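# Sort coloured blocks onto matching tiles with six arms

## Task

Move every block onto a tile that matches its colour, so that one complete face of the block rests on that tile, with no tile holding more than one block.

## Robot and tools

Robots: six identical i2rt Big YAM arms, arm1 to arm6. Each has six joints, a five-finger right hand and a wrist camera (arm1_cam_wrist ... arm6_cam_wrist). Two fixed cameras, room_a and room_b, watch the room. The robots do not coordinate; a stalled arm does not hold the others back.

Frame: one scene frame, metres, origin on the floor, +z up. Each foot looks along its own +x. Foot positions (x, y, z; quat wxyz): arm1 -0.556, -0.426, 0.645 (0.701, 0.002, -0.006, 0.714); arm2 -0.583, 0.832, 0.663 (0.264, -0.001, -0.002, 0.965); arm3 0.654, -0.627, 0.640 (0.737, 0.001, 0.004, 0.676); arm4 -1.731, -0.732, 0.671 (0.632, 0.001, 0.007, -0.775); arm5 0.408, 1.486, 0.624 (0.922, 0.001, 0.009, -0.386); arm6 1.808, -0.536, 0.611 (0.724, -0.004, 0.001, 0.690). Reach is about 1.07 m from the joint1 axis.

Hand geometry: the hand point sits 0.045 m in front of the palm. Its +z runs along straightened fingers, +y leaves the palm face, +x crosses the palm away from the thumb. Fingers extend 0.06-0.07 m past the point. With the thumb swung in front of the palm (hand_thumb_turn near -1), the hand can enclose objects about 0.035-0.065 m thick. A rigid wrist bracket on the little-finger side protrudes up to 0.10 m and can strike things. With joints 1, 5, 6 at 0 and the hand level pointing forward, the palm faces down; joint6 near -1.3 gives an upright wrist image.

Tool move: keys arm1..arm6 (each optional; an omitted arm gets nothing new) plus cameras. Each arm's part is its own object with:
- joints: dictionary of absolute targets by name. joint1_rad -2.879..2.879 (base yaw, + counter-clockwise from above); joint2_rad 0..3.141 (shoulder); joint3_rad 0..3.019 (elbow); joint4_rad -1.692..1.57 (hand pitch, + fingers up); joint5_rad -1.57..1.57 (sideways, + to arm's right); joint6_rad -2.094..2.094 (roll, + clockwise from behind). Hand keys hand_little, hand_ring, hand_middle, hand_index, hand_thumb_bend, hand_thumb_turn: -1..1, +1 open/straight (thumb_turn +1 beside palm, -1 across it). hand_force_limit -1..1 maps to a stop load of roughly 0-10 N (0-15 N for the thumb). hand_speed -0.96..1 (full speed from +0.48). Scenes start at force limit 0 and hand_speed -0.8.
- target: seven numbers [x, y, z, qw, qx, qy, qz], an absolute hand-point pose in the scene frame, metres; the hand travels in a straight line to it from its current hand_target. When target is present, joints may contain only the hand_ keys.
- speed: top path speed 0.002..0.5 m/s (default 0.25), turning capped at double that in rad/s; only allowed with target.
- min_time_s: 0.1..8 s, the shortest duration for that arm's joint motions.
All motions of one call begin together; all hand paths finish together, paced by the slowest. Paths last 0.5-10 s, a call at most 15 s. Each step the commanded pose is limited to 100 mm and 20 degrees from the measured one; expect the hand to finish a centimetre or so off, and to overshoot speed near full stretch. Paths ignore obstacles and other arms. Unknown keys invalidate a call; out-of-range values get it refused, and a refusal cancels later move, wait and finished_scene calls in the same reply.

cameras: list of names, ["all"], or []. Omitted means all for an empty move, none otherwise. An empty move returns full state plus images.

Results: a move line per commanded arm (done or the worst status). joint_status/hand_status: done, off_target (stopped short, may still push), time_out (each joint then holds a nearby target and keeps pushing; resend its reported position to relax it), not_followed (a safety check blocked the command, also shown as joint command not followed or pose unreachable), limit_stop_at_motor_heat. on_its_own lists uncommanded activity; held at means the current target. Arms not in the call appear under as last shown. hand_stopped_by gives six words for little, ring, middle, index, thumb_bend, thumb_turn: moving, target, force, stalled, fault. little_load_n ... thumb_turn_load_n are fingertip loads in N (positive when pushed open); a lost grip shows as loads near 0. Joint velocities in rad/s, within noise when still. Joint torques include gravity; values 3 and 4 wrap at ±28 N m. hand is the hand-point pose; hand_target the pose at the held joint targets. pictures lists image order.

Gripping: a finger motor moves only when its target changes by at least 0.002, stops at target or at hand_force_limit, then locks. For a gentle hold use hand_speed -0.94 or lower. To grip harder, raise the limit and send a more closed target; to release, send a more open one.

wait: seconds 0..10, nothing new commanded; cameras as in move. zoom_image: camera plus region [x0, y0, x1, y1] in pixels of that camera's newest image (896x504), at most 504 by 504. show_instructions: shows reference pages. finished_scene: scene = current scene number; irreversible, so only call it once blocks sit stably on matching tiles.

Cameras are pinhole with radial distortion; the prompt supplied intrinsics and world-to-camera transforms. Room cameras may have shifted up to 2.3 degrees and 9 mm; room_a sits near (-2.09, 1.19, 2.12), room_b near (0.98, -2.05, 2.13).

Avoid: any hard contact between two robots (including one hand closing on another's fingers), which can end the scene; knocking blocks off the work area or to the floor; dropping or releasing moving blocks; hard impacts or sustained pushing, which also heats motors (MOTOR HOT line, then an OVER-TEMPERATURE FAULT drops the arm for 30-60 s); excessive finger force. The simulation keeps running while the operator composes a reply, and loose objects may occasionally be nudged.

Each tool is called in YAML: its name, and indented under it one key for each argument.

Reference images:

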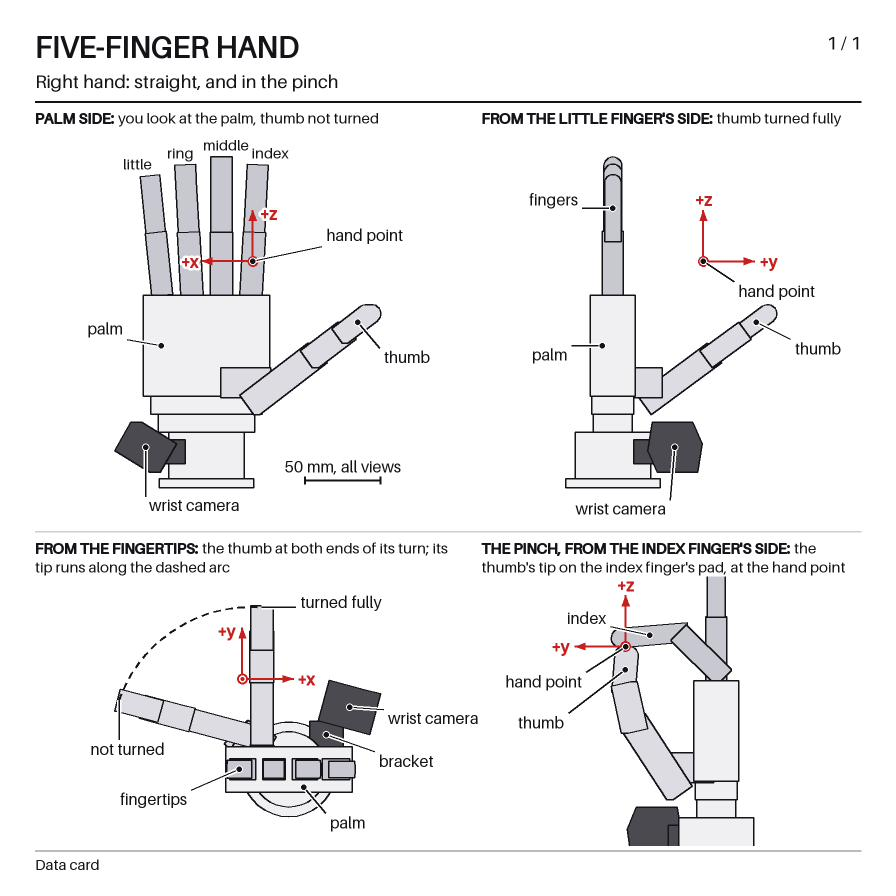

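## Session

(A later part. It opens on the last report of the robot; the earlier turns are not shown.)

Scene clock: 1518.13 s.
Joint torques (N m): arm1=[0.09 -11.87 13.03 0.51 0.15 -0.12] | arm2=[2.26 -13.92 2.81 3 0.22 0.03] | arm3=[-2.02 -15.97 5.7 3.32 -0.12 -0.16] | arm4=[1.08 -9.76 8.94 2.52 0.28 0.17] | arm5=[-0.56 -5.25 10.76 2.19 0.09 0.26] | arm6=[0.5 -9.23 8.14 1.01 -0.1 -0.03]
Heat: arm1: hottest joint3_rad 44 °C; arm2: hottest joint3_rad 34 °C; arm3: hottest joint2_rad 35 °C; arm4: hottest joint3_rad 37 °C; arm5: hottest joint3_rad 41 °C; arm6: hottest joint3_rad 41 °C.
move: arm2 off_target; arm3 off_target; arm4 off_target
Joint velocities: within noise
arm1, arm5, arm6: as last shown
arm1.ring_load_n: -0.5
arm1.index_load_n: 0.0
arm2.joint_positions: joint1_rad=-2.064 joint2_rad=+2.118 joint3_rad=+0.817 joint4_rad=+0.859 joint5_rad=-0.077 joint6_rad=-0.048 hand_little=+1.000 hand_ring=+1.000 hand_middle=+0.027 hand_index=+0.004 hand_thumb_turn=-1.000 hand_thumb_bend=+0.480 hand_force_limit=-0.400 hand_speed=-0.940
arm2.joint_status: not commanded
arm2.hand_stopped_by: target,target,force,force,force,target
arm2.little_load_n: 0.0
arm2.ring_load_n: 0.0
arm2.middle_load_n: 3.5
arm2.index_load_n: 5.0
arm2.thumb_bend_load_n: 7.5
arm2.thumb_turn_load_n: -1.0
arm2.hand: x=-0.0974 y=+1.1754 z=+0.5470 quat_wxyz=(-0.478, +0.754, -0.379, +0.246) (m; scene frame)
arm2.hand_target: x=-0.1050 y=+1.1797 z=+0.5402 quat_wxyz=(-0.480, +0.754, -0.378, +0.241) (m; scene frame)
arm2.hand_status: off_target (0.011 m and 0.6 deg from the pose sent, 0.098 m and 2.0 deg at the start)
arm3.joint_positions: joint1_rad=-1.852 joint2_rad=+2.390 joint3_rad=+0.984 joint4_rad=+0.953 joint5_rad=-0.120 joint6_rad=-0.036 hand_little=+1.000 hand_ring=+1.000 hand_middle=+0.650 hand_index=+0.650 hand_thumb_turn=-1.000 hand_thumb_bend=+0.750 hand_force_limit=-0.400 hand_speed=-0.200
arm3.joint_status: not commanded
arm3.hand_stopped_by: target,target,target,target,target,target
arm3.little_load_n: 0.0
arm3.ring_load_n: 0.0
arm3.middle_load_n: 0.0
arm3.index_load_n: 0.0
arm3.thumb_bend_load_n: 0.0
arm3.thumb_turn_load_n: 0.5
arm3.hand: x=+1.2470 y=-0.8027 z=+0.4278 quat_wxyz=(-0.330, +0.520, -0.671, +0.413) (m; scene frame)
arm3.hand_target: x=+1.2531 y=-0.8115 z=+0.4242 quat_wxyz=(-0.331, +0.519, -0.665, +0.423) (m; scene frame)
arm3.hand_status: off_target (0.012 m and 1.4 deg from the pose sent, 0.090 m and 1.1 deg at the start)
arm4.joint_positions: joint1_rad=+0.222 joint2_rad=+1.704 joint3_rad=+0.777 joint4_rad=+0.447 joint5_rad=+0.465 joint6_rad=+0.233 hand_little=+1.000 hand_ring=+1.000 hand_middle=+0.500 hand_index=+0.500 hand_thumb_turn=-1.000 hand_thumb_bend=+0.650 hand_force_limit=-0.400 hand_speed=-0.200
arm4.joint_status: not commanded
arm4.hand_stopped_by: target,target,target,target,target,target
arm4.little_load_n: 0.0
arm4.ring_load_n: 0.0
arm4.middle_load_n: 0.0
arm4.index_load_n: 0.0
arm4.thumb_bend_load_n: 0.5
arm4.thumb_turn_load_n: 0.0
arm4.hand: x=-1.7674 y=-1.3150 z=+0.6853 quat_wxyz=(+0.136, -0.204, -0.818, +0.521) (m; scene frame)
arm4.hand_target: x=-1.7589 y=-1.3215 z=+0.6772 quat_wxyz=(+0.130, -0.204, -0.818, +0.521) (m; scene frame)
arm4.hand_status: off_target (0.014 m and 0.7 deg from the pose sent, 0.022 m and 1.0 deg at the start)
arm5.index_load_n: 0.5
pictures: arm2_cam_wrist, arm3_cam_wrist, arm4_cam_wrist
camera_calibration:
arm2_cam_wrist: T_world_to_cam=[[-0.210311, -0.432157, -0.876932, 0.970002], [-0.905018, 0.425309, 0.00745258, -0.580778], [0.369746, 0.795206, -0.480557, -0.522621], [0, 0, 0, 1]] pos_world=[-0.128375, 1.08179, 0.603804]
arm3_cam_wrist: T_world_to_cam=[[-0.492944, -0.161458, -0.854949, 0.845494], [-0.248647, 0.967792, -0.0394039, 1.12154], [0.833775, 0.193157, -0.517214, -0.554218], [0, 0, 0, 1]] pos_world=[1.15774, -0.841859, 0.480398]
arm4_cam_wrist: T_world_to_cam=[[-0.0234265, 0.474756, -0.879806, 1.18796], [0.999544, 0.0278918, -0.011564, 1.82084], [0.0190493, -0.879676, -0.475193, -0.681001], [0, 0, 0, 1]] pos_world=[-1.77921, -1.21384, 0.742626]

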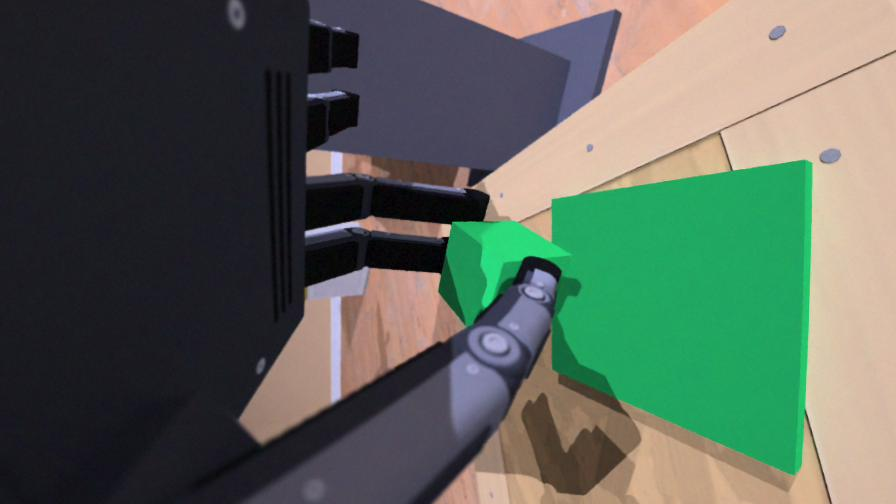

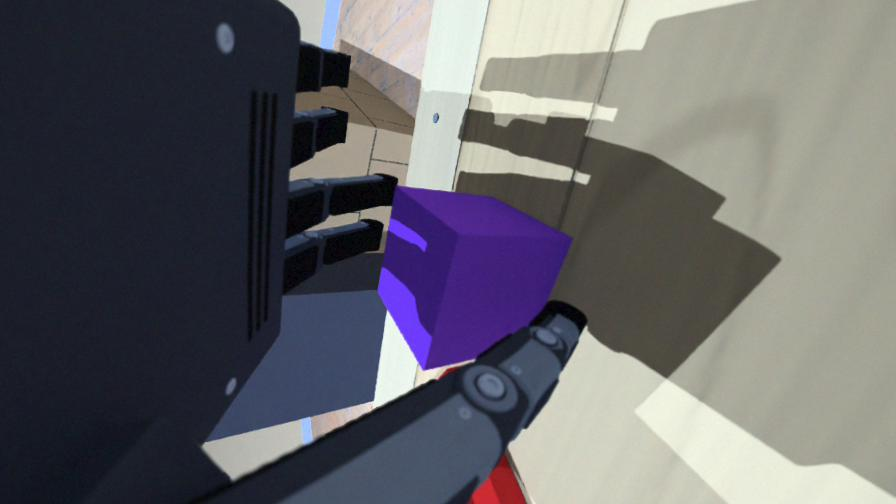

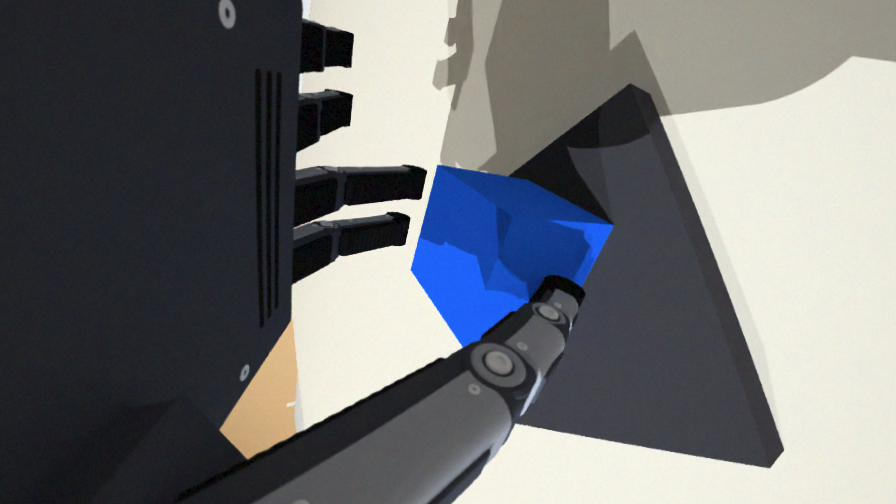

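move:
  arm3: {"joints": {"hand_index": -0.15, "hand_middle": -0.15, "hand_thumb_bend": 0.0, "hand_speed": -0.94, "hand_force_limit": -0.3}}
  arm4: {"joints": {"hand_index": -0.2, "hand_middle": -0.2, "hand_thumb_bend": 0.0, "hand_speed": -0.94, "hand_force_limit": -0.4}}
  arm2: {"target": [-0.1116, 1.1876, 0.5, 0.4802, -0.7538, 0.3783, -0.241], "speed": 0.08}
  cameras: ["arm2_cam_wrist", "arm3_cam_wrist", "arm4_cam_wrist"]

Scene clock: 1565.63 s.
Joint torques (N m): arm1=[-0.03 -11.99 13.01 0.55 0.13 -0.11] | arm2=[2.55 -14.27 4.08 2.76 0.18 0.03] | arm3=[-1.55 -15.79 5.76 3.21 -0.14 -0.17] | arm4=[0.73 -9.17 9.02 2.44 0.26 0.17] | arm5=[-0.26 -5.25 10.81 2.17 0.05 0.25] | arm6=[0.38 -9.47 8.12 1.11 -0.14 -0.07]
Heat: arm1: hottest joint3_rad 44 °C; arm2: hottest joint3_rad 33 °C; arm3: hottest joint2_rad 37 °C; arm4: hottest joint3_rad 36 °C; arm5: hottest joint3_rad 41 °C; arm6: hottest joint3_rad 41 °C.
move: arm2 off_target; arm3 off_target; arm4 off_target
Joint velocities: within noise
arm1.joint_positions: joint1_rad=+0.748 joint2_rad=+1.512 joint3_rad=+1.145 joint4_rad=-0.290 joint5_rad=+0.032 joint6_rad=+0.030 hand_little=+1.000 hand_ring=+1.000 hand_middle=+0.550 hand_index=+0.550 hand_thumb_turn=-1.000 hand_thumb_bend=+0.700 hand_force_limit=-0.400 hand_speed=-0.850
arm1.joint_status: not commanded
arm1.hand_stopped_by: target,target,target,target,target,target
arm1.little_load_n: 0.0
arm1.ring_load_n: -0.5
arm1.middle_load_n: 0.0
arm1.index_load_n: 0.0
arm1.thumb_bend_load_n: 0.0
arm1.thumb_turn_load_n: 0.0
arm1.hand: x=-0.9926 y=-0.0130 z=+0.8119 quat_wxyz=(-0.417, +0.838, +0.318, -0.153) (m; scene frame)
arm1.hand_target: x=-1.0043 y=-0.0032 z=+0.8469 quat_wxyz=(-0.440, +0.824, +0.318, -0.162) (m; scene frame)
arm1.hand_status: not commanded
arm2.joint_positions: joint1_rad=-2.041 joint2_rad=+2.239 joint3_rad=+0.819 joint4_rad=+0.951 joint5_rad=-0.057 joint6_rad=-0.038 hand_little=+1.000 hand_ring=+1.000 hand_middle=+0.027 hand_index=+0.004 hand_thumb_turn=-1.000 hand_thumb_bend=+0.480 hand_force_limit=-0.400 hand_speed=-0.940
arm2.joint_status: not commanded
arm2.hand_stopped_by: target,target,force,force,force,target
arm2.little_load_n: 0.0
arm2.ring_load_n: 0.0
arm2.middle_load_n: 3.5
arm2.index_load_n: 5.0
arm2.thumb_bend_load_n: 7.5
arm2.thumb_turn_load_n: -1.0
arm2.hand: x=-0.1166 y=+1.1757 z=+0.4987 quat_wxyz=(-0.468, +0.760, -0.382, +0.239) (m; scene frame)
arm2.hand_target: x=-0.1119 y=+1.1874 z=+0.5004 quat_wxyz=(-0.480, +0.754, -0.378, +0.241) (m; scene frame)
arm2.hand_status: off_target (0.013 m and 1.6 deg from the pose sent, 0.050 m and 0.6 deg at the start)
arm3.joint_positions: joint1_rad=-1.852 joint2_rad=+2.390 joint3_rad=+0.985 joint4_rad=+0.955 joint5_rad=-0.120 joint6_rad=-0.036 hand_little=+1.000 hand_ring=+1.000 hand_middle=+0.195 hand_index=+0.200 hand_thumb_turn=-1.000 hand_thumb_bend=+0.528 hand_force_limit=-0.300 hand_speed=-0.940
arm3.joint_status: hand_middle off_target (ended at +0.195, target -0.150); hand_index off_target (ended at +0.200, target -0.150); hand_thumb_bend off_target (ended at +0.528, target +0.000); the others done
arm3.hand_stopped_by: target,target,force,force,force,target
arm3.little_load_n: 0.0
arm3.ring_load_n: 0.0
arm3.middle_load_n: 5.0
arm3.index_load_n: 3.0
arm3.thumb_bend_load_n: 10.5
arm3.thumb_turn_load_n: 1.0
arm3.hand: x=+1.2478 y=-0.8031 z=+0.4285 quat_wxyz=(-0.331, +0.519, -0.670, +0.414) (m; scene frame)
arm3.hand_target: x=+1.2531 y=-0.8115 z=+0.4242 quat_wxyz=(-0.331, +0.519, -0.665, +0.423) (m; scene frame)
arm3.hand_status: not commanded
arm4.joint_positions: joint1_rad=+0.222 joint2_rad=+1.705 joint3_rad=+0.777 joint4_rad=+0.448 joint5_rad=+0.465 joint6_rad=+0.234 hand_little=+1.000 hand_ring=+1.000 hand_middle=+0.152 hand_index=+0.146 hand_thumb_turn=-1.000 hand_thumb_bend=+0.477 hand_force_limit=-0.400 hand_speed=-0.940
arm4.joint_status: hand_middle off_target (ended at +0.152, target -0.200); hand_index off_target (ended at +0.146, target -0.200); hand_thumb_bend off_target (ended at +0.477, target +0.000); the others done
arm4.hand_stopped_by: target,target,force,force,force,target
arm4.little_load_n: 0.0
arm4.ring_load_n: 0.0
arm4.middle_load_n: 3.0
arm4.index_load_n: 4.5
arm4.thumb_bend_load_n: 7.5
arm4.thumb_turn_load_n: -0.5
arm4.hand: x=-1.7675 y=-1.3151 z=+0.6852 quat_wxyz=(+0.136, -0.205, -0.817, +0.521) (m; scene frame)
arm4.hand_target: x=-1.7590 y=-1.3214 z=+0.6771 quat_wxyz=(+0.130, -0.204, -0.818, +0.521) (m; scene frame)
arm4.hand_status: not commanded
arm5, arm6: as last shown
arm5.index_load_n: 0.0
arm5.thumb_turn_load_n: -0.5
arm6.ring_load_n: -0.5
pictures: arm2_cam_wrist, arm3_cam_wrist, arm4_cam_wrist
camera_calibration:
arm2_cam_wrist: T_world_to_cam=[[-0.230828, -0.445222, -0.865156, 0.930774], [-0.904997, 0.424803, 0.0228482, -0.605039], [0.357348, 0.788238, -0.500982, -0.522023], [0, 0, 0, 1]] pos_world=[-0.146165, 1.0829, 0.557565]
arm3_cam_wrist: T_world_to_cam=[[-0.490287, -0.162827, -0.856216, 0.842561], [-0.248726, 0.96768, -0.0415984, 1.12306], [0.835317, 0.192568, -0.514941, -0.557778], [0, 0, 0, 1]] pos_world=[1.15835, -0.842162, 0.480909]
arm4_cam_wrist: T_world_to_cam=[[-0.0230458, 0.474262, -0.880082, 1.18807], [0.999566, 0.0270836, -0.0115797, 1.81991], [0.018344, -0.879967, -0.474681, -0.683085], [0, 0, 0, 1]] pos_world=[-1.77921, -1.21384, 0.742425]

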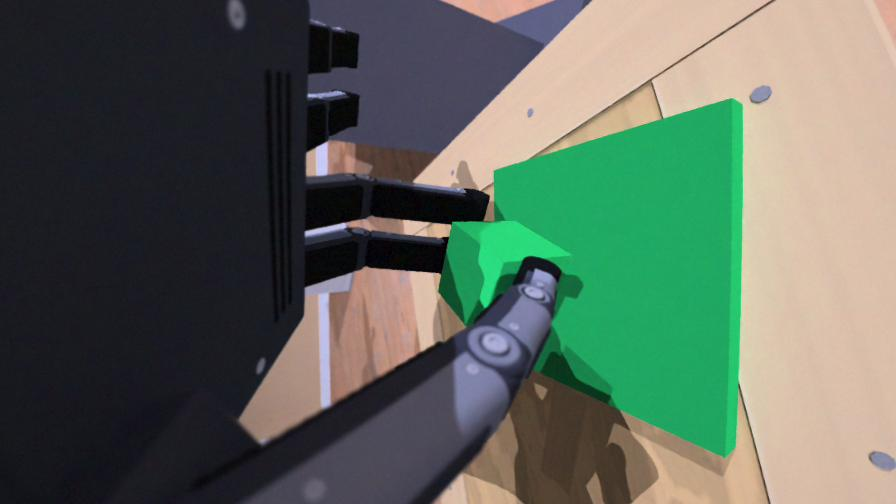

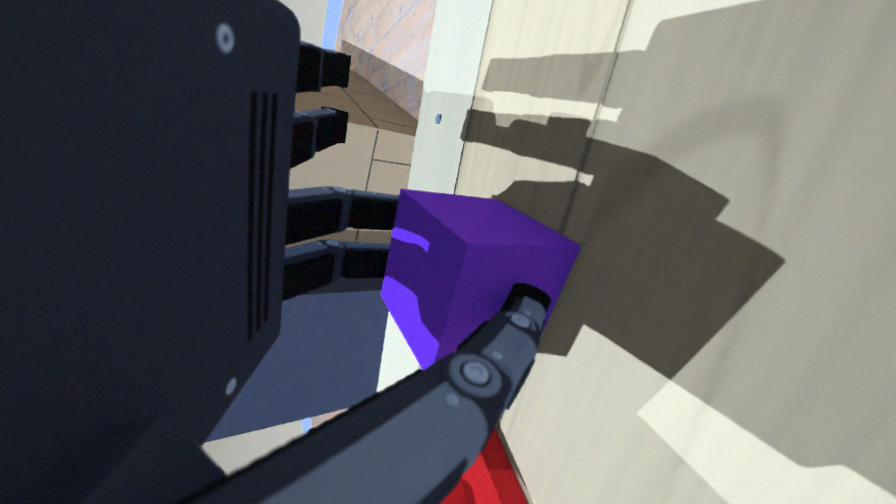

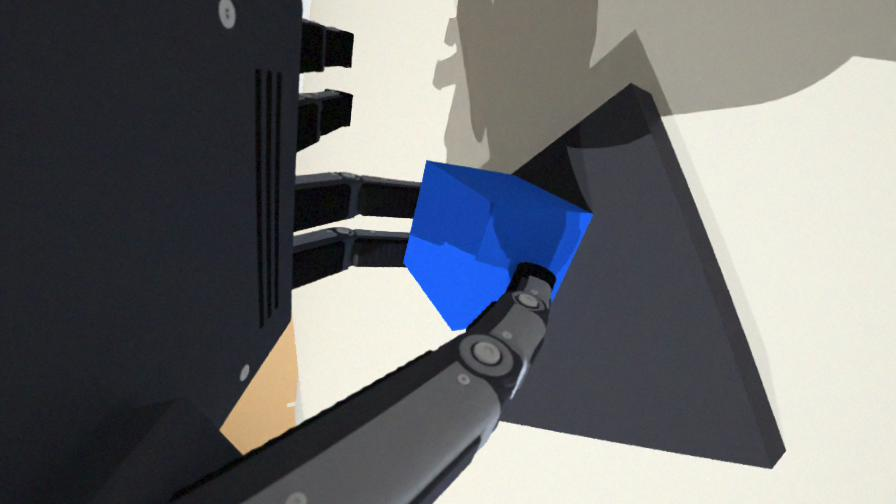

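move:
  arm2: {"target": [-0.109, 1.194, 0.475, 0.4802, -0.7538, 0.3783, -0.241], "speed": 0.08}
  arm3: {"target": [1.2535, -0.8116, 0.63, -0.3308, 0.5192, -0.6646, 0.4234], "speed": 0.15}
  arm4: {"target": [-1.759, -1.322, 0.84, 0.13, -0.2041, -0.8183, 0.5213], "speed": 0.15}
  cameras: ["arm2_cam_wrist", "arm3_cam_wrist", "arm4_cam_wrist"]

Scene clock: 1599.77 s.
Joint torques (N m): arm1=[-0.03 -11.93 13 0.53 0.13 -0.11] | arm2=[2.43 -14.86 3.71 2.84 0.22 0.05] | arm3=[-2.43 -18.02 7.2 2.43 -0.18 -0.14] | arm4=[0.32 -11.28 14.75 1.66 0.17 0.12] | arm5=[-0.44 -5.54 10.8 2.24 0.06 0.25] | arm6=[-0.03 -9.64 8.14 0.91 -0.08 -0.03]
Heat: arm1: hottest joint3_rad 44 °C; arm2: hottest joint3_rad 33 °C; arm3: hottest joint2_rad 37 °C; arm4: hottest joint3_rad 36 °C; arm5: hottest joint3_rad 41 °C; arm6: hottest joint3_rad 41 °C.
move: arm2 off_target; arm3 off_target; arm4 off_target
Joint velocities: within noise
arm1, arm5, arm6: as last shown
arm1.ring_load_n: 0.0
arm2.joint_positions: joint1_rad=-2.033 joint2_rad=+2.312 joint3_rad=+0.863 joint4_rad=+0.985 joint5_rad=-0.049 joint6_rad=-0.034 hand_little=+1.000 hand_ring=+1.000 hand_middle=+0.027 hand_index=+0.004 hand_thumb_turn=-1.000 hand_thumb_bend=+0.480 hand_force_limit=-0.400 hand_speed=-0.940
arm2.joint_status: not commanded
arm2.hand_stopped_by: target,target,force,force,force,target
arm2.little_load_n: 0.0
arm2.ring_load_n: 0.0
arm2.middle_load_n: 3.5
arm2.index_load_n: 4.5
arm2.thumb_bend_load_n: 7.5
arm2.thumb_turn_load_n: -1.0
arm2.hand: x=-0.1116 y=+1.1827 z=+0.4767 quat_wxyz=(-0.470, +0.759, -0.382, +0.241) (m; scene frame)
arm2.hand_target: x=-0.1092 y=+1.1937 z=+0.4752 quat_wxyz=(-0.480, +0.754, -0.378, +0.241) (m; scene frame)
arm2.hand_status: off_target (0.012 m and 1.4 deg from the pose sent, 0.031 m and 1.7 deg at the start)
arm3.joint_positions: joint1_rad=-1.852 joint2_rad=+1.881 joint3_rad=+0.897 joint4_rad=+0.532 joint5_rad=-0.121 joint6_rad=-0.039 hand_little=+1.000 hand_ring=+1.000 hand_middle=+0.195 hand_index=+0.200 hand_thumb_turn=-1.000 hand_thumb_bend=+0.528 hand_force_limit=-0.300 hand_speed=-0.940
arm3.joint_status: not commanded
arm3.hand_stopped_by: target,target,force,force,force,target
arm3.little_load_n: 0.0
arm3.ring_load_n: 0.0
arm3.middle_load_n: 4.5
arm3.index_load_n: 3.0
arm3.thumb_bend_load_n: 10.5
arm3.thumb_turn_load_n: 1.0
arm3.hand: x=+1.2539 y=-0.8040 z=+0.6172 quat_wxyz=(-0.330, +0.521, -0.670, +0.414) (m; scene frame)
arm3.hand_target: x=+1.2535 y=-0.8115 z=+0.6297 quat_wxyz=(-0.331, +0.519, -0.665, +0.423) (m; scene frame)
arm3.hand_status: off_target (0.015 m and 1.3 deg from the pose sent, 0.202 m and 1.2 deg at the start)
arm4.joint_positions: joint1_rad=+0.222 joint2_rad=+1.423 joint3_rad=+0.905 joint4_rad=-0.019 joint5_rad=+0.465 joint6_rad=+0.235 hand_little=+1.000 hand_ring=+1.000 hand_middle=+0.152 hand_index=+0.146 hand_thumb_turn=-1.000 hand_thumb_bend=+0.477 hand_force_limit=-0.400 hand_speed=-0.940
arm4.joint_status: not commanded
arm4.hand_stopped_by: target,target,force,force,force,target
arm4.little_load_n: 0.0
arm4.ring_load_n: -0.5
arm4.middle_load_n: 3.0
arm4.index_load_n: 4.5
arm4.thumb_bend_load_n: 8.0
arm4.thumb_turn_load_n: 0.0
arm4.hand: x=-1.7669 y=-1.3032 z=+0.8085 quat_wxyz=(+0.142, -0.201, -0.832, +0.498) (m; scene frame)
arm4.hand_target: x=-1.7590 y=-1.3204 z=+0.8404 quat_wxyz=(+0.130, -0.204, -0.818, +0.521) (m; scene frame)
arm4.hand_status: off_target (0.037 m and 3.4 deg from the pose sent, 0.155 m and 0.7 deg at the start)
arm5.thumb_turn_load_n: 0.0
arm6.ring_load_n: 0.0
pictures: arm2_cam_wrist, arm3_cam_wrist, arm4_cam_wrist
camera_calibration:
arm2_cam_wrist: T_world_to_cam=[[-0.227493, -0.442659, -0.867352, 0.914388], [-0.904556, 0.425891, 0.0198941, -0.602837], [0.360592, 0.789094, -0.497297, -0.542768], [0, 0, 0, 1]] pos_world=[-0.141565, 1.0898, 0.535172]
arm3_cam_wrist: T_world_to_cam=[[-0.492664, -0.164572, -0.854516, 1.0074], [-0.250964, 0.967104, -0.0415633, 1.13566], [0.833246, 0.193976, -0.517759, -0.460152], [0, 0, 0, 1]] pos_world=[1.16474, -0.843256, 0.669796]
arm4_cam_wrist: T_world_to_cam=[[-0.0225127, 0.522964, -0.852057, 1.33278], [0.999594, 0.026639, -0.0100607, 1.81856], [0.0174366, -0.851938, -0.523352, -0.539813], [0, 0, 0, 1]] pos_world=[-1.77841, -1.20533, 0.871388]

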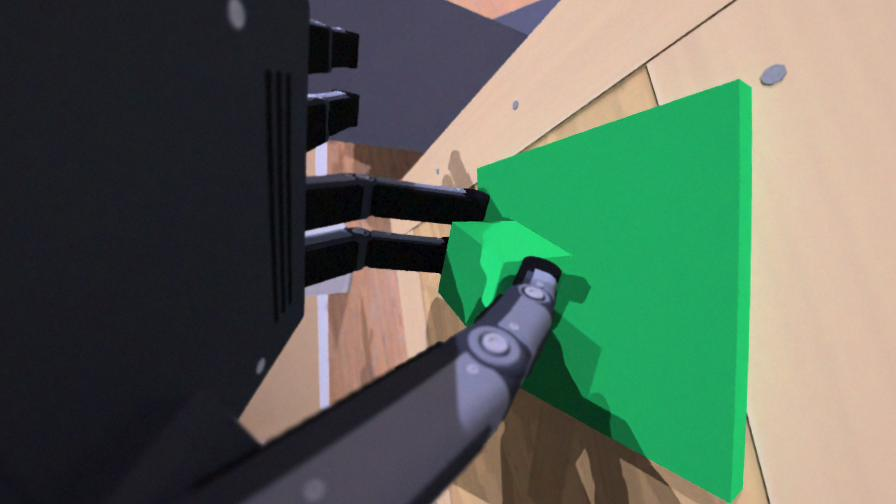

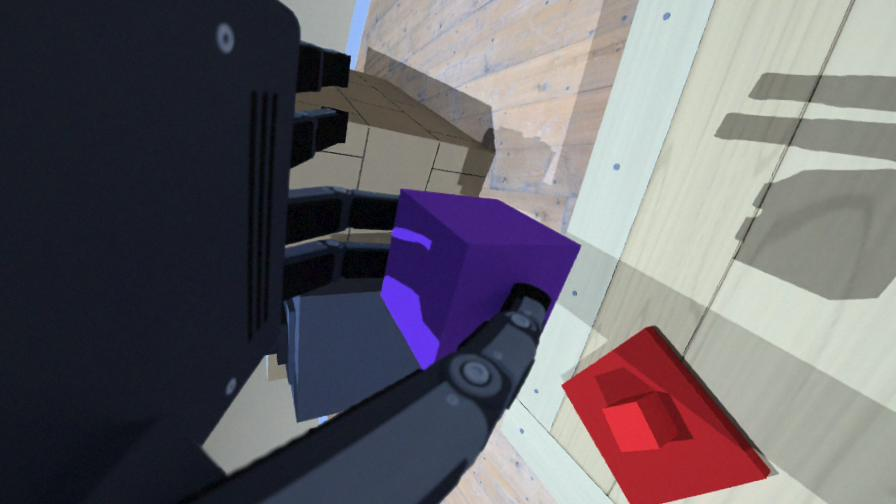

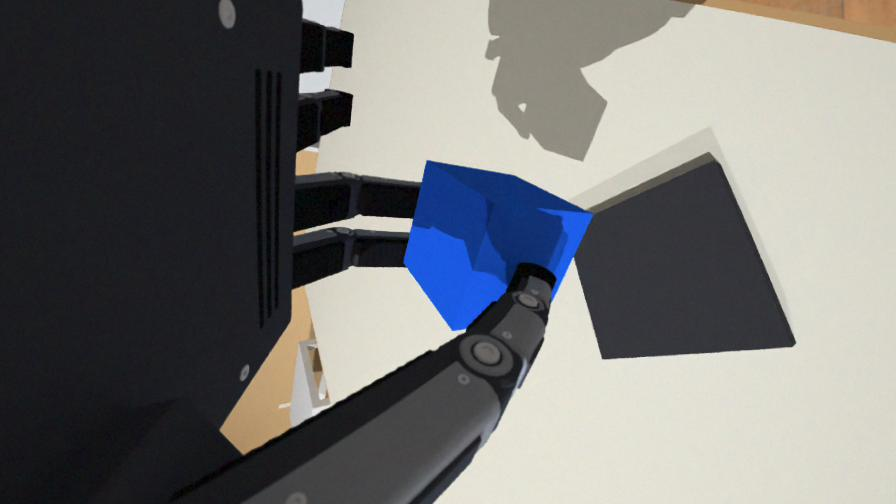

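move:
  arm2: {"target": [-0.109, 1.194, 0.46, 0.4802, -0.7538, 0.3783, -0.241], "speed": 0.08}
  arm3: {"joints": {"joint1_rad": 1.349}, "min_time_s": 5.5}
  arm4: {"joints": {"joint1_rad": -1.986}, "min_time_s": 4.5}
  cameras: ["arm2_cam_wrist", "arm3_cam_wrist", "arm4_cam_wrist"]

Scene clock: 1687.27 s.
Joint torques (N m): arm1=[0.03 -11.99 13.03 0.55 0.14 -0.11] | arm2=[1.67 -15.5 3.32 2.85 0.13 0.04] | arm3=[-1.55 -17.73 7.38 2.21 -0.05 -0.1] | arm4=[-0.38 -11.16 14.83 1.59 0.18 0.13] | arm5=[-0.38 -5.13 10.73 2.28 0.06 0.24] | arm6=[0.67 -9.17 8.05 1.05 -0.11 -0.04]
Heat: arm1: hottest joint3_rad 45 °C; arm2: hottest joint3_rad 33 °C; arm3: hottest joint2_rad 37 °C; arm4: hottest joint3_rad 46 °C; arm5: hottest joint3_rad 41 °C; arm6: hottest joint3_rad 41 °C.
move: arm2 moving; arm3 done; arm4 done
Joint velocities: arm1=[within noise] | arm2=[within noise] | arm3=[0.376 0.005 0.017 -0.007 -0.095 0.051] | arm4=[within noise] | arm5=[within noise] | arm6=[within noise]
arm1, arm6: as last shown
arm2.joint_positions: joint1_rad=-2.033 joint2_rad=+2.357 joint3_rad=+0.883 joint4_rad=+1.011 joint5_rad=-0.049 joint6_rad=-0.034 hand_little=+1.000 hand_ring=+1.000 hand_middle=+0.027 hand_index=+0.004 hand_thumb_turn=-1.000 hand_thumb_bend=+0.480 hand_force_limit=-0.400 hand_speed=-0.940
arm2.joint_status: not commanded
arm2.hand_stopped_by: target,target,force,force,force,target
arm2.little_load_n: 0.5
arm2.ring_load_n: 0.0
arm2.middle_load_n: 3.5
arm2.index_load_n: 5.0
arm2.thumb_bend_load_n: 7.5
arm2.thumb_turn_load_n: -1.0
arm2.hand: x=-0.1110 y=+1.1831 z=+0.4616 quat_wxyz=(-0.470, +0.759, -0.382, +0.241) (m; scene frame)
arm2.hand_target: x=-0.1092 y=+1.1937 z=+0.4603 quat_wxyz=(-0.480, +0.754, -0.378, +0.241) (m; scene frame)
arm2.hand_status: moving (0.011 m and 1.4 deg from the pose sent, 0.020 m and 1.4 deg at the start)
arm3.joint_positions: joint1_rad=+1.328 joint2_rad=+1.881 joint3_rad=+0.897 joint4_rad=+0.532 joint5_rad=-0.125 joint6_rad=-0.041 hand_little=+1.000 hand_ring=+1.000 hand_middle=+0.195 hand_index=+0.200 hand_thumb_turn=-1.000 hand_thumb_bend=+0.528 hand_force_limit=-0.300 hand_speed=-0.940
arm3.joint_status: all done
arm3.hand_stopped_by: target,target,force,force,force,target
arm3.little_load_n: 0.0
arm3.ring_load_n: 0.0
arm3.middle_load_n: 4.5
arm3.index_load_n: 3.5
arm3.thumb_bend_load_n: 10.5
arm3.thumb_turn_load_n: 1.0
arm3.hand: x=+0.0470 y=-0.4746 z=+0.6256 quat_wxyz=(-0.408, +0.658, +0.530, -0.347) (m; scene frame)
arm3.hand_target: x=+0.0424 y=-0.4863 z=+0.6382 quat_wxyz=(-0.413, +0.645, +0.538, -0.353) (m; scene frame)
arm3.hand_status: not commanded
arm4.joint_positions: joint1_rad=-1.979 joint2_rad=+1.423 joint3_rad=+0.905 joint4_rad=-0.019 joint5_rad=+0.465 joint6_rad=+0.235 hand_little=+1.000 hand_ring=+1.000 hand_middle=+0.152 hand_index=+0.146 hand_thumb_turn=-1.000 hand_thumb_bend=+0.477 hand_force_limit=-0.400 hand_speed=-0.940
arm4.joint_status: all done
arm4.hand_stopped_by: target,target,force,force,force,target
arm4.little_load_n: 0.0
arm4.ring_load_n: 0.0
arm4.middle_load_n: 3.0
arm4.index_load_n: 4.0
arm4.thumb_bend_load_n: 8.0
arm4.thumb_turn_load_n: 0.0
arm4.hand: x=-2.1685 y=-0.3688 z=+0.8230 quat_wxyz=(+0.516, -0.828, -0.193, +0.107) (m; scene frame)
arm4.hand_target: x=-2.1794 y=-0.3571 z=+0.8554 quat_wxyz=(+0.533, -0.819, -0.177, +0.123) (m; scene frame)
arm4.hand_status: not commanded
arm5.joint_positions: joint1_rad=+1.519 joint2_rad=+1.141 joint3_rad=+0.743 joint4_rad=-0.069 joint5_rad=-0.002 joint6_rad=-0.012 hand_little=+1.000 hand_ring=+1.000 hand_middle=+1.000 hand_index=+1.000 hand_thumb_turn=+1.000 hand_thumb_bend=+1.000 hand_force_limit=+0.000 hand_speed=-0.800
arm5.joint_status: not commanded
arm5.hand_stopped_by: target,target,target,target,target,target
arm5.little_load_n: 0.0
arm5.ring_load_n: 0.0
arm5.middle_load_n: 0.0
arm5.index_load_n: 0.0
arm5.thumb_bend_load_n: 0.0
arm5.thumb_turn_load_n: 0.0
arm5.hand: x=+0.7570 y=+1.8326 z=+0.8014 quat_wxyz=(-0.478, +0.779, -0.348, +0.210) (m; scene frame)
arm5.hand_target: x=+0.7590 y=+1.8396 z=+0.8057 quat_wxyz=(-0.486, +0.773, -0.349, +0.209) (m; scene frame)
arm5.hand_status: not commanded
pictures: arm2_cam_wrist, arm3_cam_wrist, arm4_cam_wrist
camera_calibration:
arm2_cam_wrist: T_world_to_cam=[[-0.227213, -0.442454, -0.86753, 0.901514], [-0.904546, 0.425922, 0.0196804, -0.602085], [0.360793, 0.789193, -0.496995, -0.551046], [0, 0, 0, 1]] pos_world=[-0.140965, 1.0902, 0.520073]
arm3_cam_wrist: T_world_to_cam=[[0.471261, 0.177376, -0.863974, 0.597188], [0.290783, -0.956047, -0.0376694, -0.426026], [-0.832682, -0.233477, -0.502125, 0.351623], [0, 0, 0, 1]] pos_world=[0.13524, -0.431132, 0.676466]
arm4_cam_wrist: T_world_to_cam=[[0.417333, -0.278146, -0.86514, 1.51642], [-0.567598, -0.823255, -0.00912302, -1.51732], [-0.709694, 0.494859, -0.501447, -0.827234], [0, 0, 0, 1]] pos_world=[-2.08117, -0.417995, 0.883261]

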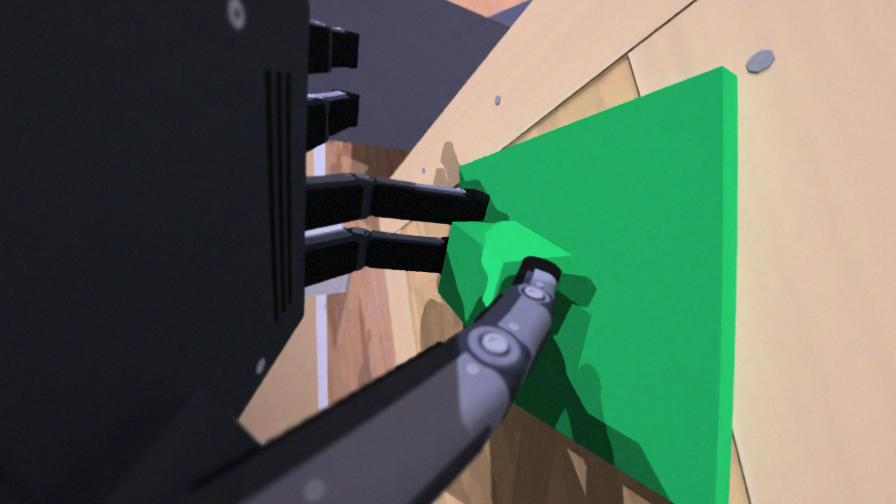

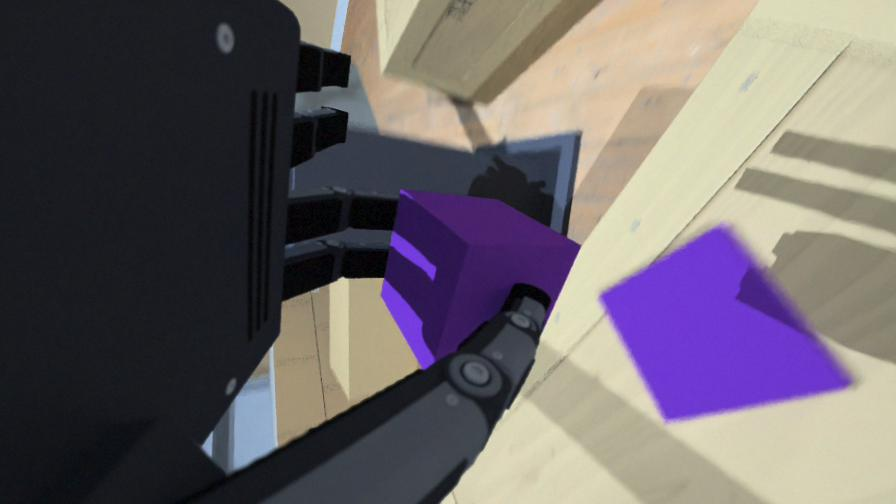

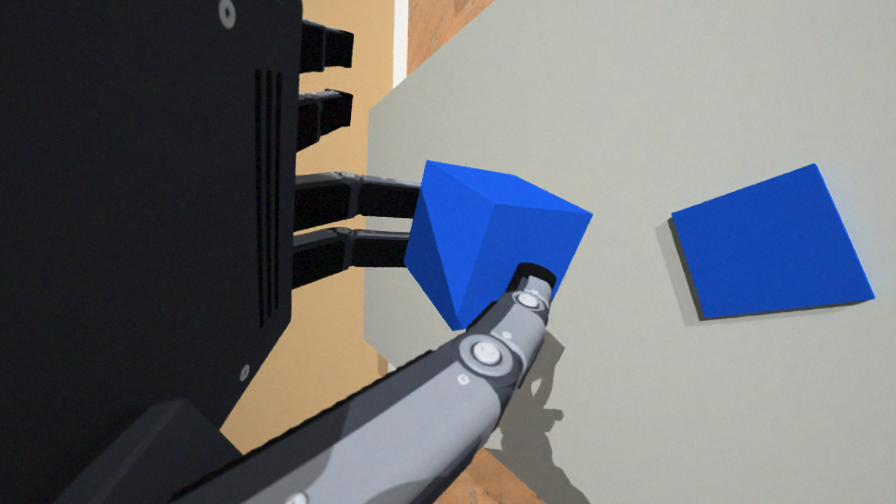

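move:
  arm2: {"target": [-0.109, 1.194, 0.44, 0.4802, -0.7538, 0.3783, -0.241], "speed": 0.07}
  arm3: {"target": [0.043, -0.488, 0.5, 0.4134, -0.6489, -0.5387, 0.3432], "speed": 0.12}
  arm4: {"target": [-2.1695, -0.36, 0.61, 0.524, -0.8225, -0.1861, 0.1186], "speed": 0.15}
  cameras: ["arm2_cam_wrist", "arm3_cam_wrist", "arm4_cam_wrist"]

Scene clock: 1758.43 s.
Joint torques (N m): arm1=[-0.03 -11.93 13.01 0.51 0.14 -0.12] | arm2=[1.03 -14.86 2.95 2.96 0.13 0.02] | arm3=[-0.26 -15.38 7.66 3.43 0.07 -0.16] | arm4=[-1.26 -10.58 6.12 2.7 0.1 0.04] | arm5=[-0.44 -5.48 10.8 2.22 0.06 0.25] | arm6=[-0.15 -9.41 7.92 1.17 -0.09 -0.05]
Heat: arm1: hottest joint3_rad 46 °C; arm2: hottest joint3_rad 33 °C; arm3: hottest joint2_rad 37 °C; arm4: hottest joint3_rad 47 °C; arm5: hottest joint3_rad 41 °C; arm6: hottest joint3_rad 41 °C.
move: arm2 off_target; arm3 off_target; arm4 off_target
Joint velocities: within noise
arm1, arm5, arm6: as last shown
arm2.joint_positions: joint1_rad=-2.033 joint2_rad=+2.413 joint3_rad=+0.911 joint4_rad=+1.042 joint5_rad=-0.049 joint6_rad=-0.034 hand_little=+1.000 hand_ring=+1.000 hand_middle=+0.027 hand_index=+0.004 hand_thumb_turn=-1.000 hand_thumb_bend=+0.480 hand_force_limit=-0.400 hand_speed=-0.940
arm2.joint_status: not commanded
arm2.hand_stopped_by: target,target,force,force,force,target
arm2.little_load_n: 0.0
arm2.ring_load_n: 0.0
arm2.middle_load_n: 3.5
arm2.index_load_n: 5.0
arm2.thumb_bend_load_n: 7.5
arm2.thumb_turn_load_n: -1.0
arm2.hand: x=-0.1098 y=+1.1839 z=+0.4431 quat_wxyz=(-0.471, +0.758, -0.381, +0.241) (m; scene frame)
arm2.hand_target: x=-0.1091 y=+1.1937 z=+0.4403 quat_wxyz=(-0.480, +0.754, -0.378, +0.241) (m; scene frame)
arm2.hand_status: off_target (0.011 m and 1.2 deg from the pose sent, 0.024 m and 1.4 deg at the start)
arm3.joint_positions: joint1_rad=+1.353 joint2_rad=+2.201 joint3_rad=+0.897 joint4_rad=+0.814 joint5_rad=-0.104 joint6_rad=-0.042 hand_little=+1.000 hand_ring=+1.000 hand_middle=+0.195 hand_index=+0.200 hand_thumb_turn=-1.000 hand_thumb_bend=+0.528 hand_force_limit=-0.300 hand_speed=-0.940
arm3.joint_status: not commanded
arm3.hand_stopped_by: target,target,force,force,force,target
arm3.little_load_n: 0.0
arm3.ring_load_n: 0.0
arm3.middle_load_n: 4.5
arm3.index_load_n: 3.0
arm3.thumb_bend_load_n: 10.5
arm3.thumb_turn_load_n: 1.5
arm3.hand: x=+0.0614 y=-0.4922 z=+0.4928 quat_wxyz=(-0.396, +0.663, +0.540, -0.335) (m; scene frame)
arm3.hand_target: x=+0.0439 y=-0.4883 z=+0.5004 quat_wxyz=(-0.413, +0.649, +0.539, -0.343) (m; scene frame)
arm3.hand_status: off_target (0.020 m and 2.8 deg from the pose sent, 0.126 m and 1.6 deg at the start)
arm4.joint_positions: joint1_rad=-1.980 joint2_rad=+1.908 joint3_rad=+0.743 joint4_rad=+0.667 joint5_rad=+0.449 joint6_rad=+0.235 hand_little=+1.000 hand_ring=+1.000 hand_middle=+0.152 hand_index=+0.146 hand_thumb_turn=-1.000 hand_thumb_bend=+0.477 hand_force_limit=-0.400 hand_speed=-0.940
arm4.joint_status: not commanded
arm4.hand_stopped_by: target,target,force,force,force,target
arm4.little_load_n: 0.0
arm4.ring_load_n: 0.0
arm4.middle_load_n: 3.0
arm4.index_load_n: 4.0
arm4.thumb_bend_load_n: 8.0
arm4.thumb_turn_load_n: -0.5
arm4.hand: x=-2.1747 y=-0.3658 z=+0.6191 quat_wxyz=(+0.525, -0.820, -0.190, +0.123) (m; scene frame)
arm4.hand_target: x=-2.1694 y=-0.3603 z=+0.6102 quat_wxyz=(+0.524, -0.823, -0.186, +0.119) (m; scene frame)
arm4.hand_status: off_target (0.012 m and 0.7 deg from the pose sent, 0.213 m and 1.9 deg at the start)
arm5.thumb_turn_load_n: -0.5
arm6.thumb_turn_load_n: 0.5
pictures: arm2_cam_wrist, arm3_cam_wrist, arm4_cam_wrist
camera_calibration:
arm2_cam_wrist: T_world_to_cam=[[-0.225292, -0.441227, -0.868655, 0.885392], [-0.904583, 0.425906, 0.0182744, -0.600346], [0.361902, 0.789888, -0.49508, -0.562928], [0, 0, 0, 1]] pos_world=[-0.139866, 1.091, 0.501377]
arm3_cam_wrist: T_world_to_cam=[[0.504013, 0.18006, -0.844719, 0.468562], [0.299233, -0.953858, -0.0247822, -0.457927], [-0.810204, -0.240277, -0.534637, 0.304245], [0, 0, 0, 1]] pos_world=[0.147366, -0.448064, 0.547116]
arm4_cam_wrist: T_world_to_cam=[[0.389442, -0.259154, -0.88384, 1.30134], [-0.557226, -0.830358, -0.00205566, -1.5047], [-0.733371, 0.4933, -0.467784, -1.00828], [0, 0, 0, 1]] pos_world=[-2.08469, -0.414813, 0.675424]

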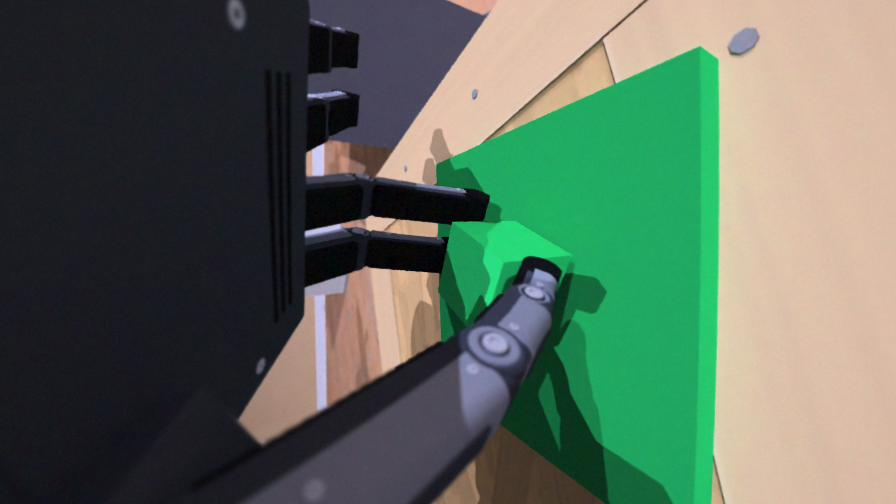

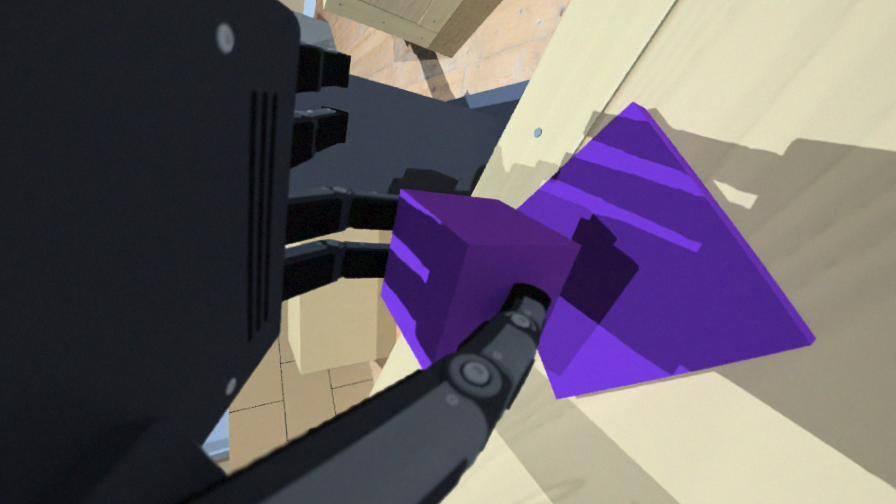

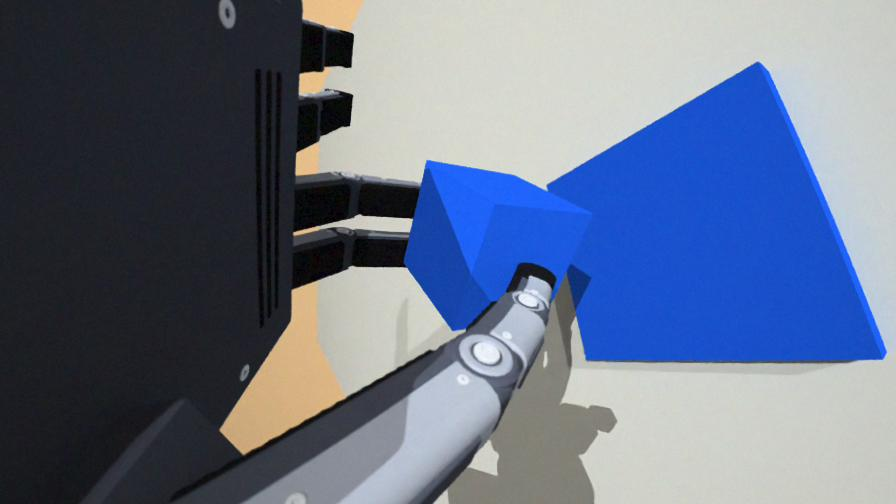

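move:
  arm2: {"target": [-0.109, 1.204, 0.424, 0.4802, -0.7538, 0.3783, -0.241], "speed": 0.06}
  arm3: {"target": [0.042, -0.488, 0.457, 0.4134, -0.6489, -0.5387, 0.3432], "speed": 0.08}
  arm4: {"target": [-2.153, -0.363, 0.57, 0.524, -0.8225, -0.1861, 0.1186], "speed": 0.08}
  cameras: ["arm2_cam_wrist", "arm3_cam_wrist", "arm4_cam_wrist"]

Scene clock: 1813.90 s.
Joint torques (N m): arm1=[0.03 -11.93 13.01 0.51 0.14 -0.12] | arm2=[2.49 -13.63 3.11 2.24 0.17 0.01] | arm3=[-0.32 -16.26 6.83 3.33 0.11 -0.18] | arm4=[-1.55 -11.28 4.53 2.66 0.1 -0.03] | arm5=[-0.03 -5.42 10.82 2.29 0.05 0.24] | arm6=[-0.26 -9 8.03 1.14 -0.15 -0.06]
Heat: arm1: hottest joint3_rad 46 °C; arm2: hottest joint3_rad 33 °C; arm3: hottest joint2_rad 35 °C; arm4: hottest joint3_rad 38 °C; arm5: hottest joint3_rad 42 °C; arm6: hottest joint3_rad 41 °C.
move: arm2 off_target; arm3 off_target; arm4 off_target
Joint velocities: within noise
arm1, arm5: as last shown
arm2.joint_positions: joint1_rad=-2.017 joint2_rad=+2.443 joint3_rad=+0.950 joint4_rad=+1.064 joint5_rad=-0.033 joint6_rad=-0.021 hand_little=+1.000 hand_ring=+1.000 hand_middle=+0.027 hand_index=+0.004 hand_thumb_turn=-1.000 hand_thumb_bend=+0.480 hand_force_limit=-0.400 hand_speed=-0.940
arm2.joint_status: not commanded
arm2.hand_stopped_by: target,target,force,force,force,target
arm2.little_load_n: 0.0
arm2.ring_load_n: 0.0
arm2.middle_load_n: 4.0
arm2.index_load_n: 5.0
arm2.thumb_bend_load_n: 6.0
arm2.thumb_turn_load_n: -2.5
arm2.hand: x=-0.1015 y=+1.1984 z=+0.4406 quat_wxyz=(-0.483, +0.750, -0.380, +0.247) (m; scene frame)
arm2.hand_target: x=-0.1096 y=+1.2034 z=+0.4244 quat_wxyz=(-0.480, +0.754, -0.378, +0.241) (m; scene frame)
arm2.hand_status: off_target (0.019 m and 0.9 deg from the pose sent, 0.028 m and 1.2 deg at the start)
arm3.joint_positions: joint1_rad=+1.353 joint2_rad=+2.319 joint3_rad=+0.940 joint4_rad=+0.892 joint5_rad=-0.104 joint6_rad=-0.043 hand_little=+1.000 hand_ring=+1.000 hand_middle=+0.195 hand_index=+0.200 hand_thumb_turn=-1.000 hand_thumb_bend=+0.528 hand_force_limit=-0.300 hand_speed=-0.940
arm3.joint_status: not commanded
arm3.hand_stopped_by: target,target,force,force,force,target
arm3.little_load_n: 0.0
arm3.ring_load_n: 0.0
arm3.middle_load_n: 4.5
arm3.index_load_n: 3.0
arm3.thumb_bend_load_n: 10.5
arm3.thumb_turn_load_n: 1.5
arm3.hand: x=+0.0589 y=-0.4916 z=+0.4526 quat_wxyz=(-0.397, +0.662, +0.540, -0.336) (m; scene frame)
arm3.hand_target: x=+0.0426 y=-0.4881 z=+0.4577 quat_wxyz=(-0.413, +0.649, +0.539, -0.343) (m; scene frame)
arm3.hand_status: off_target (0.018 m and 2.5 deg from the pose sent, 0.041 m and 2.7 deg at the start)
arm4.joint_positions: joint1_rad=-1.997 joint2_rad=+2.015 joint3_rad=+0.717 joint4_rad=+0.810 joint5_rad=+0.435 joint6_rad=+0.235 hand_little=+1.000 hand_ring=+1.000 hand_middle=+0.152 hand_index=+0.146 hand_thumb_turn=-1.000 hand_thumb_bend=+0.477 hand_force_limit=-0.400 hand_speed=-0.940
arm4.joint_status: not commanded
arm4.hand_stopped_by: target,target,force,force,force,target
arm4.little_load_n: 0.0
arm4.ring_load_n: 0.0
arm4.middle_load_n: 3.0
arm4.index_load_n: 4.0
arm4.thumb_bend_load_n: 7.5
arm4.thumb_turn_load_n: -0.5
arm4.hand: x=-2.1618 y=-0.3668 z=+0.5819 quat_wxyz=(+0.527, -0.820, -0.185, +0.128) (m; scene frame)
arm4.hand_target: x=-2.1529 y=-0.3634 z=+0.5703 quat_wxyz=(+0.524, -0.823, -0.186, +0.119) (m; scene frame)
arm4.hand_status: off_target (0.015 m and 1.1 deg from the pose sent, 0.054 m and 0.7 deg at the start)
arm5.index_load_n: -0.5
arm5.thumb_turn_load_n: 0.0
arm6.joint_positions: joint1_rad=+0.909 joint2_rad=+1.204 joint3_rad=+0.915 joint4_rad=-0.188 joint5_rad=+0.002 joint6_rad=+0.011 hand_little=+1.000 hand_ring=+1.000 hand_middle=+0.600 hand_index=+0.600 hand_thumb_turn=-1.000 hand_thumb_bend=+0.800 hand_force_limit=-0.300 hand_speed=-0.850
arm6.joint_status: not commanded
arm6.hand_stopped_by: target,target,target,target,target,target
arm6.little_load_n: 0.0
arm6.ring_load_n: 0.0
arm6.middle_load_n: -0.5
arm6.index_load_n: 0.0
arm6.thumb_bend_load_n: 0.0
arm6.thumb_turn_load_n: 0.0
arm6.hand: x=+1.3881 y=-0.2148 z=+0.8301 quat_wxyz=(-0.468, +0.781, +0.352, -0.219) (m; scene frame)
arm6.hand_target: x=+1.3963 y=-0.2157 z=+0.8211 quat_wxyz=(-0.461, +0.785, +0.356, -0.211) (m; scene frame)
arm6.hand_status: not commanded
pictures: arm2_cam_wrist, arm3_cam_wrist, arm4_cam_wrist
camera_calibration:
arm2_cam_wrist: T_world_to_cam=[[-0.206106, -0.422167, -0.882777, 0.876737], [-0.903558, 0.428423, 0.0060751, -0.596578], [0.375637, 0.798892, -0.469753, -0.599168], [0, 0, 0, 1]] pos_world=[-0.133272, 1.10439, 0.496127]
arm3_cam_wrist: T_world_to_cam=[[0.501044, 0.181368, -0.846204, 0.437254], [0.299001, -0.953859, -0.0274009, -0.456367], [-0.812129, -0.239286, -0.532154, 0.280232], [0, 0, 0, 1]] pos_world=[0.144955, -0.447558, 0.506627]
arm4_cam_wrist: T_world_to_cam=[[0.377494, -0.260092, -0.888735, 1.23989], [-0.560073, -0.82843, 0.00455063, -1.50769], [-0.737439, 0.496039, -0.458398, -1.02898], [0, 0, 0, 1]] pos_world=[-2.07128, -0.416115, 0.637117]

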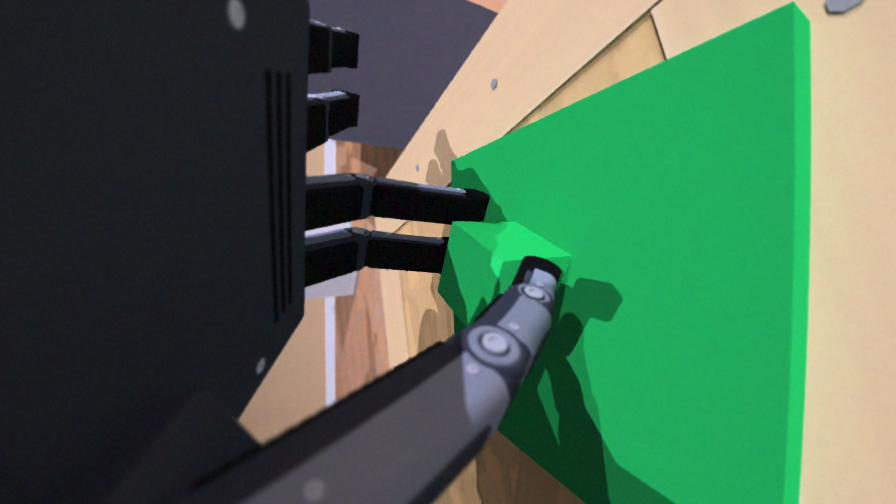

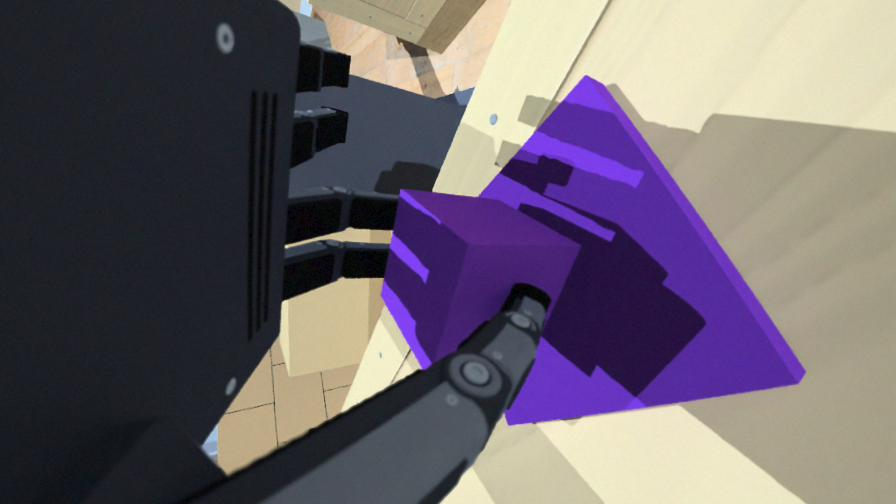

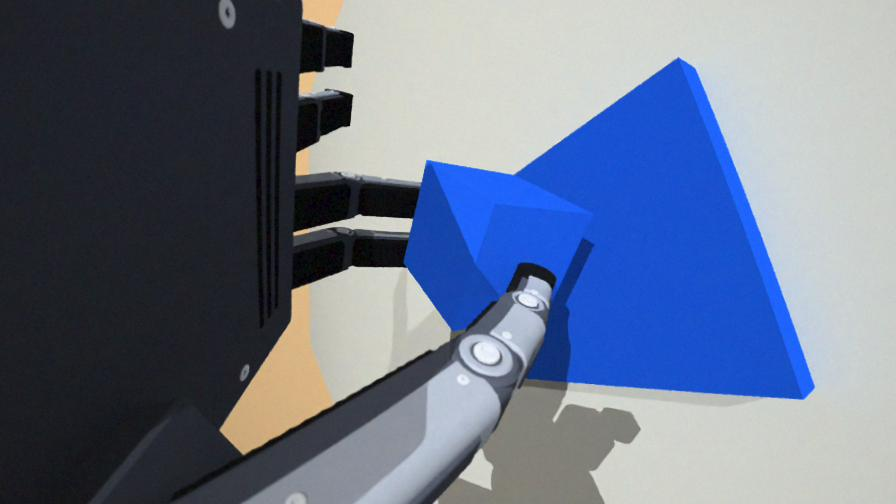

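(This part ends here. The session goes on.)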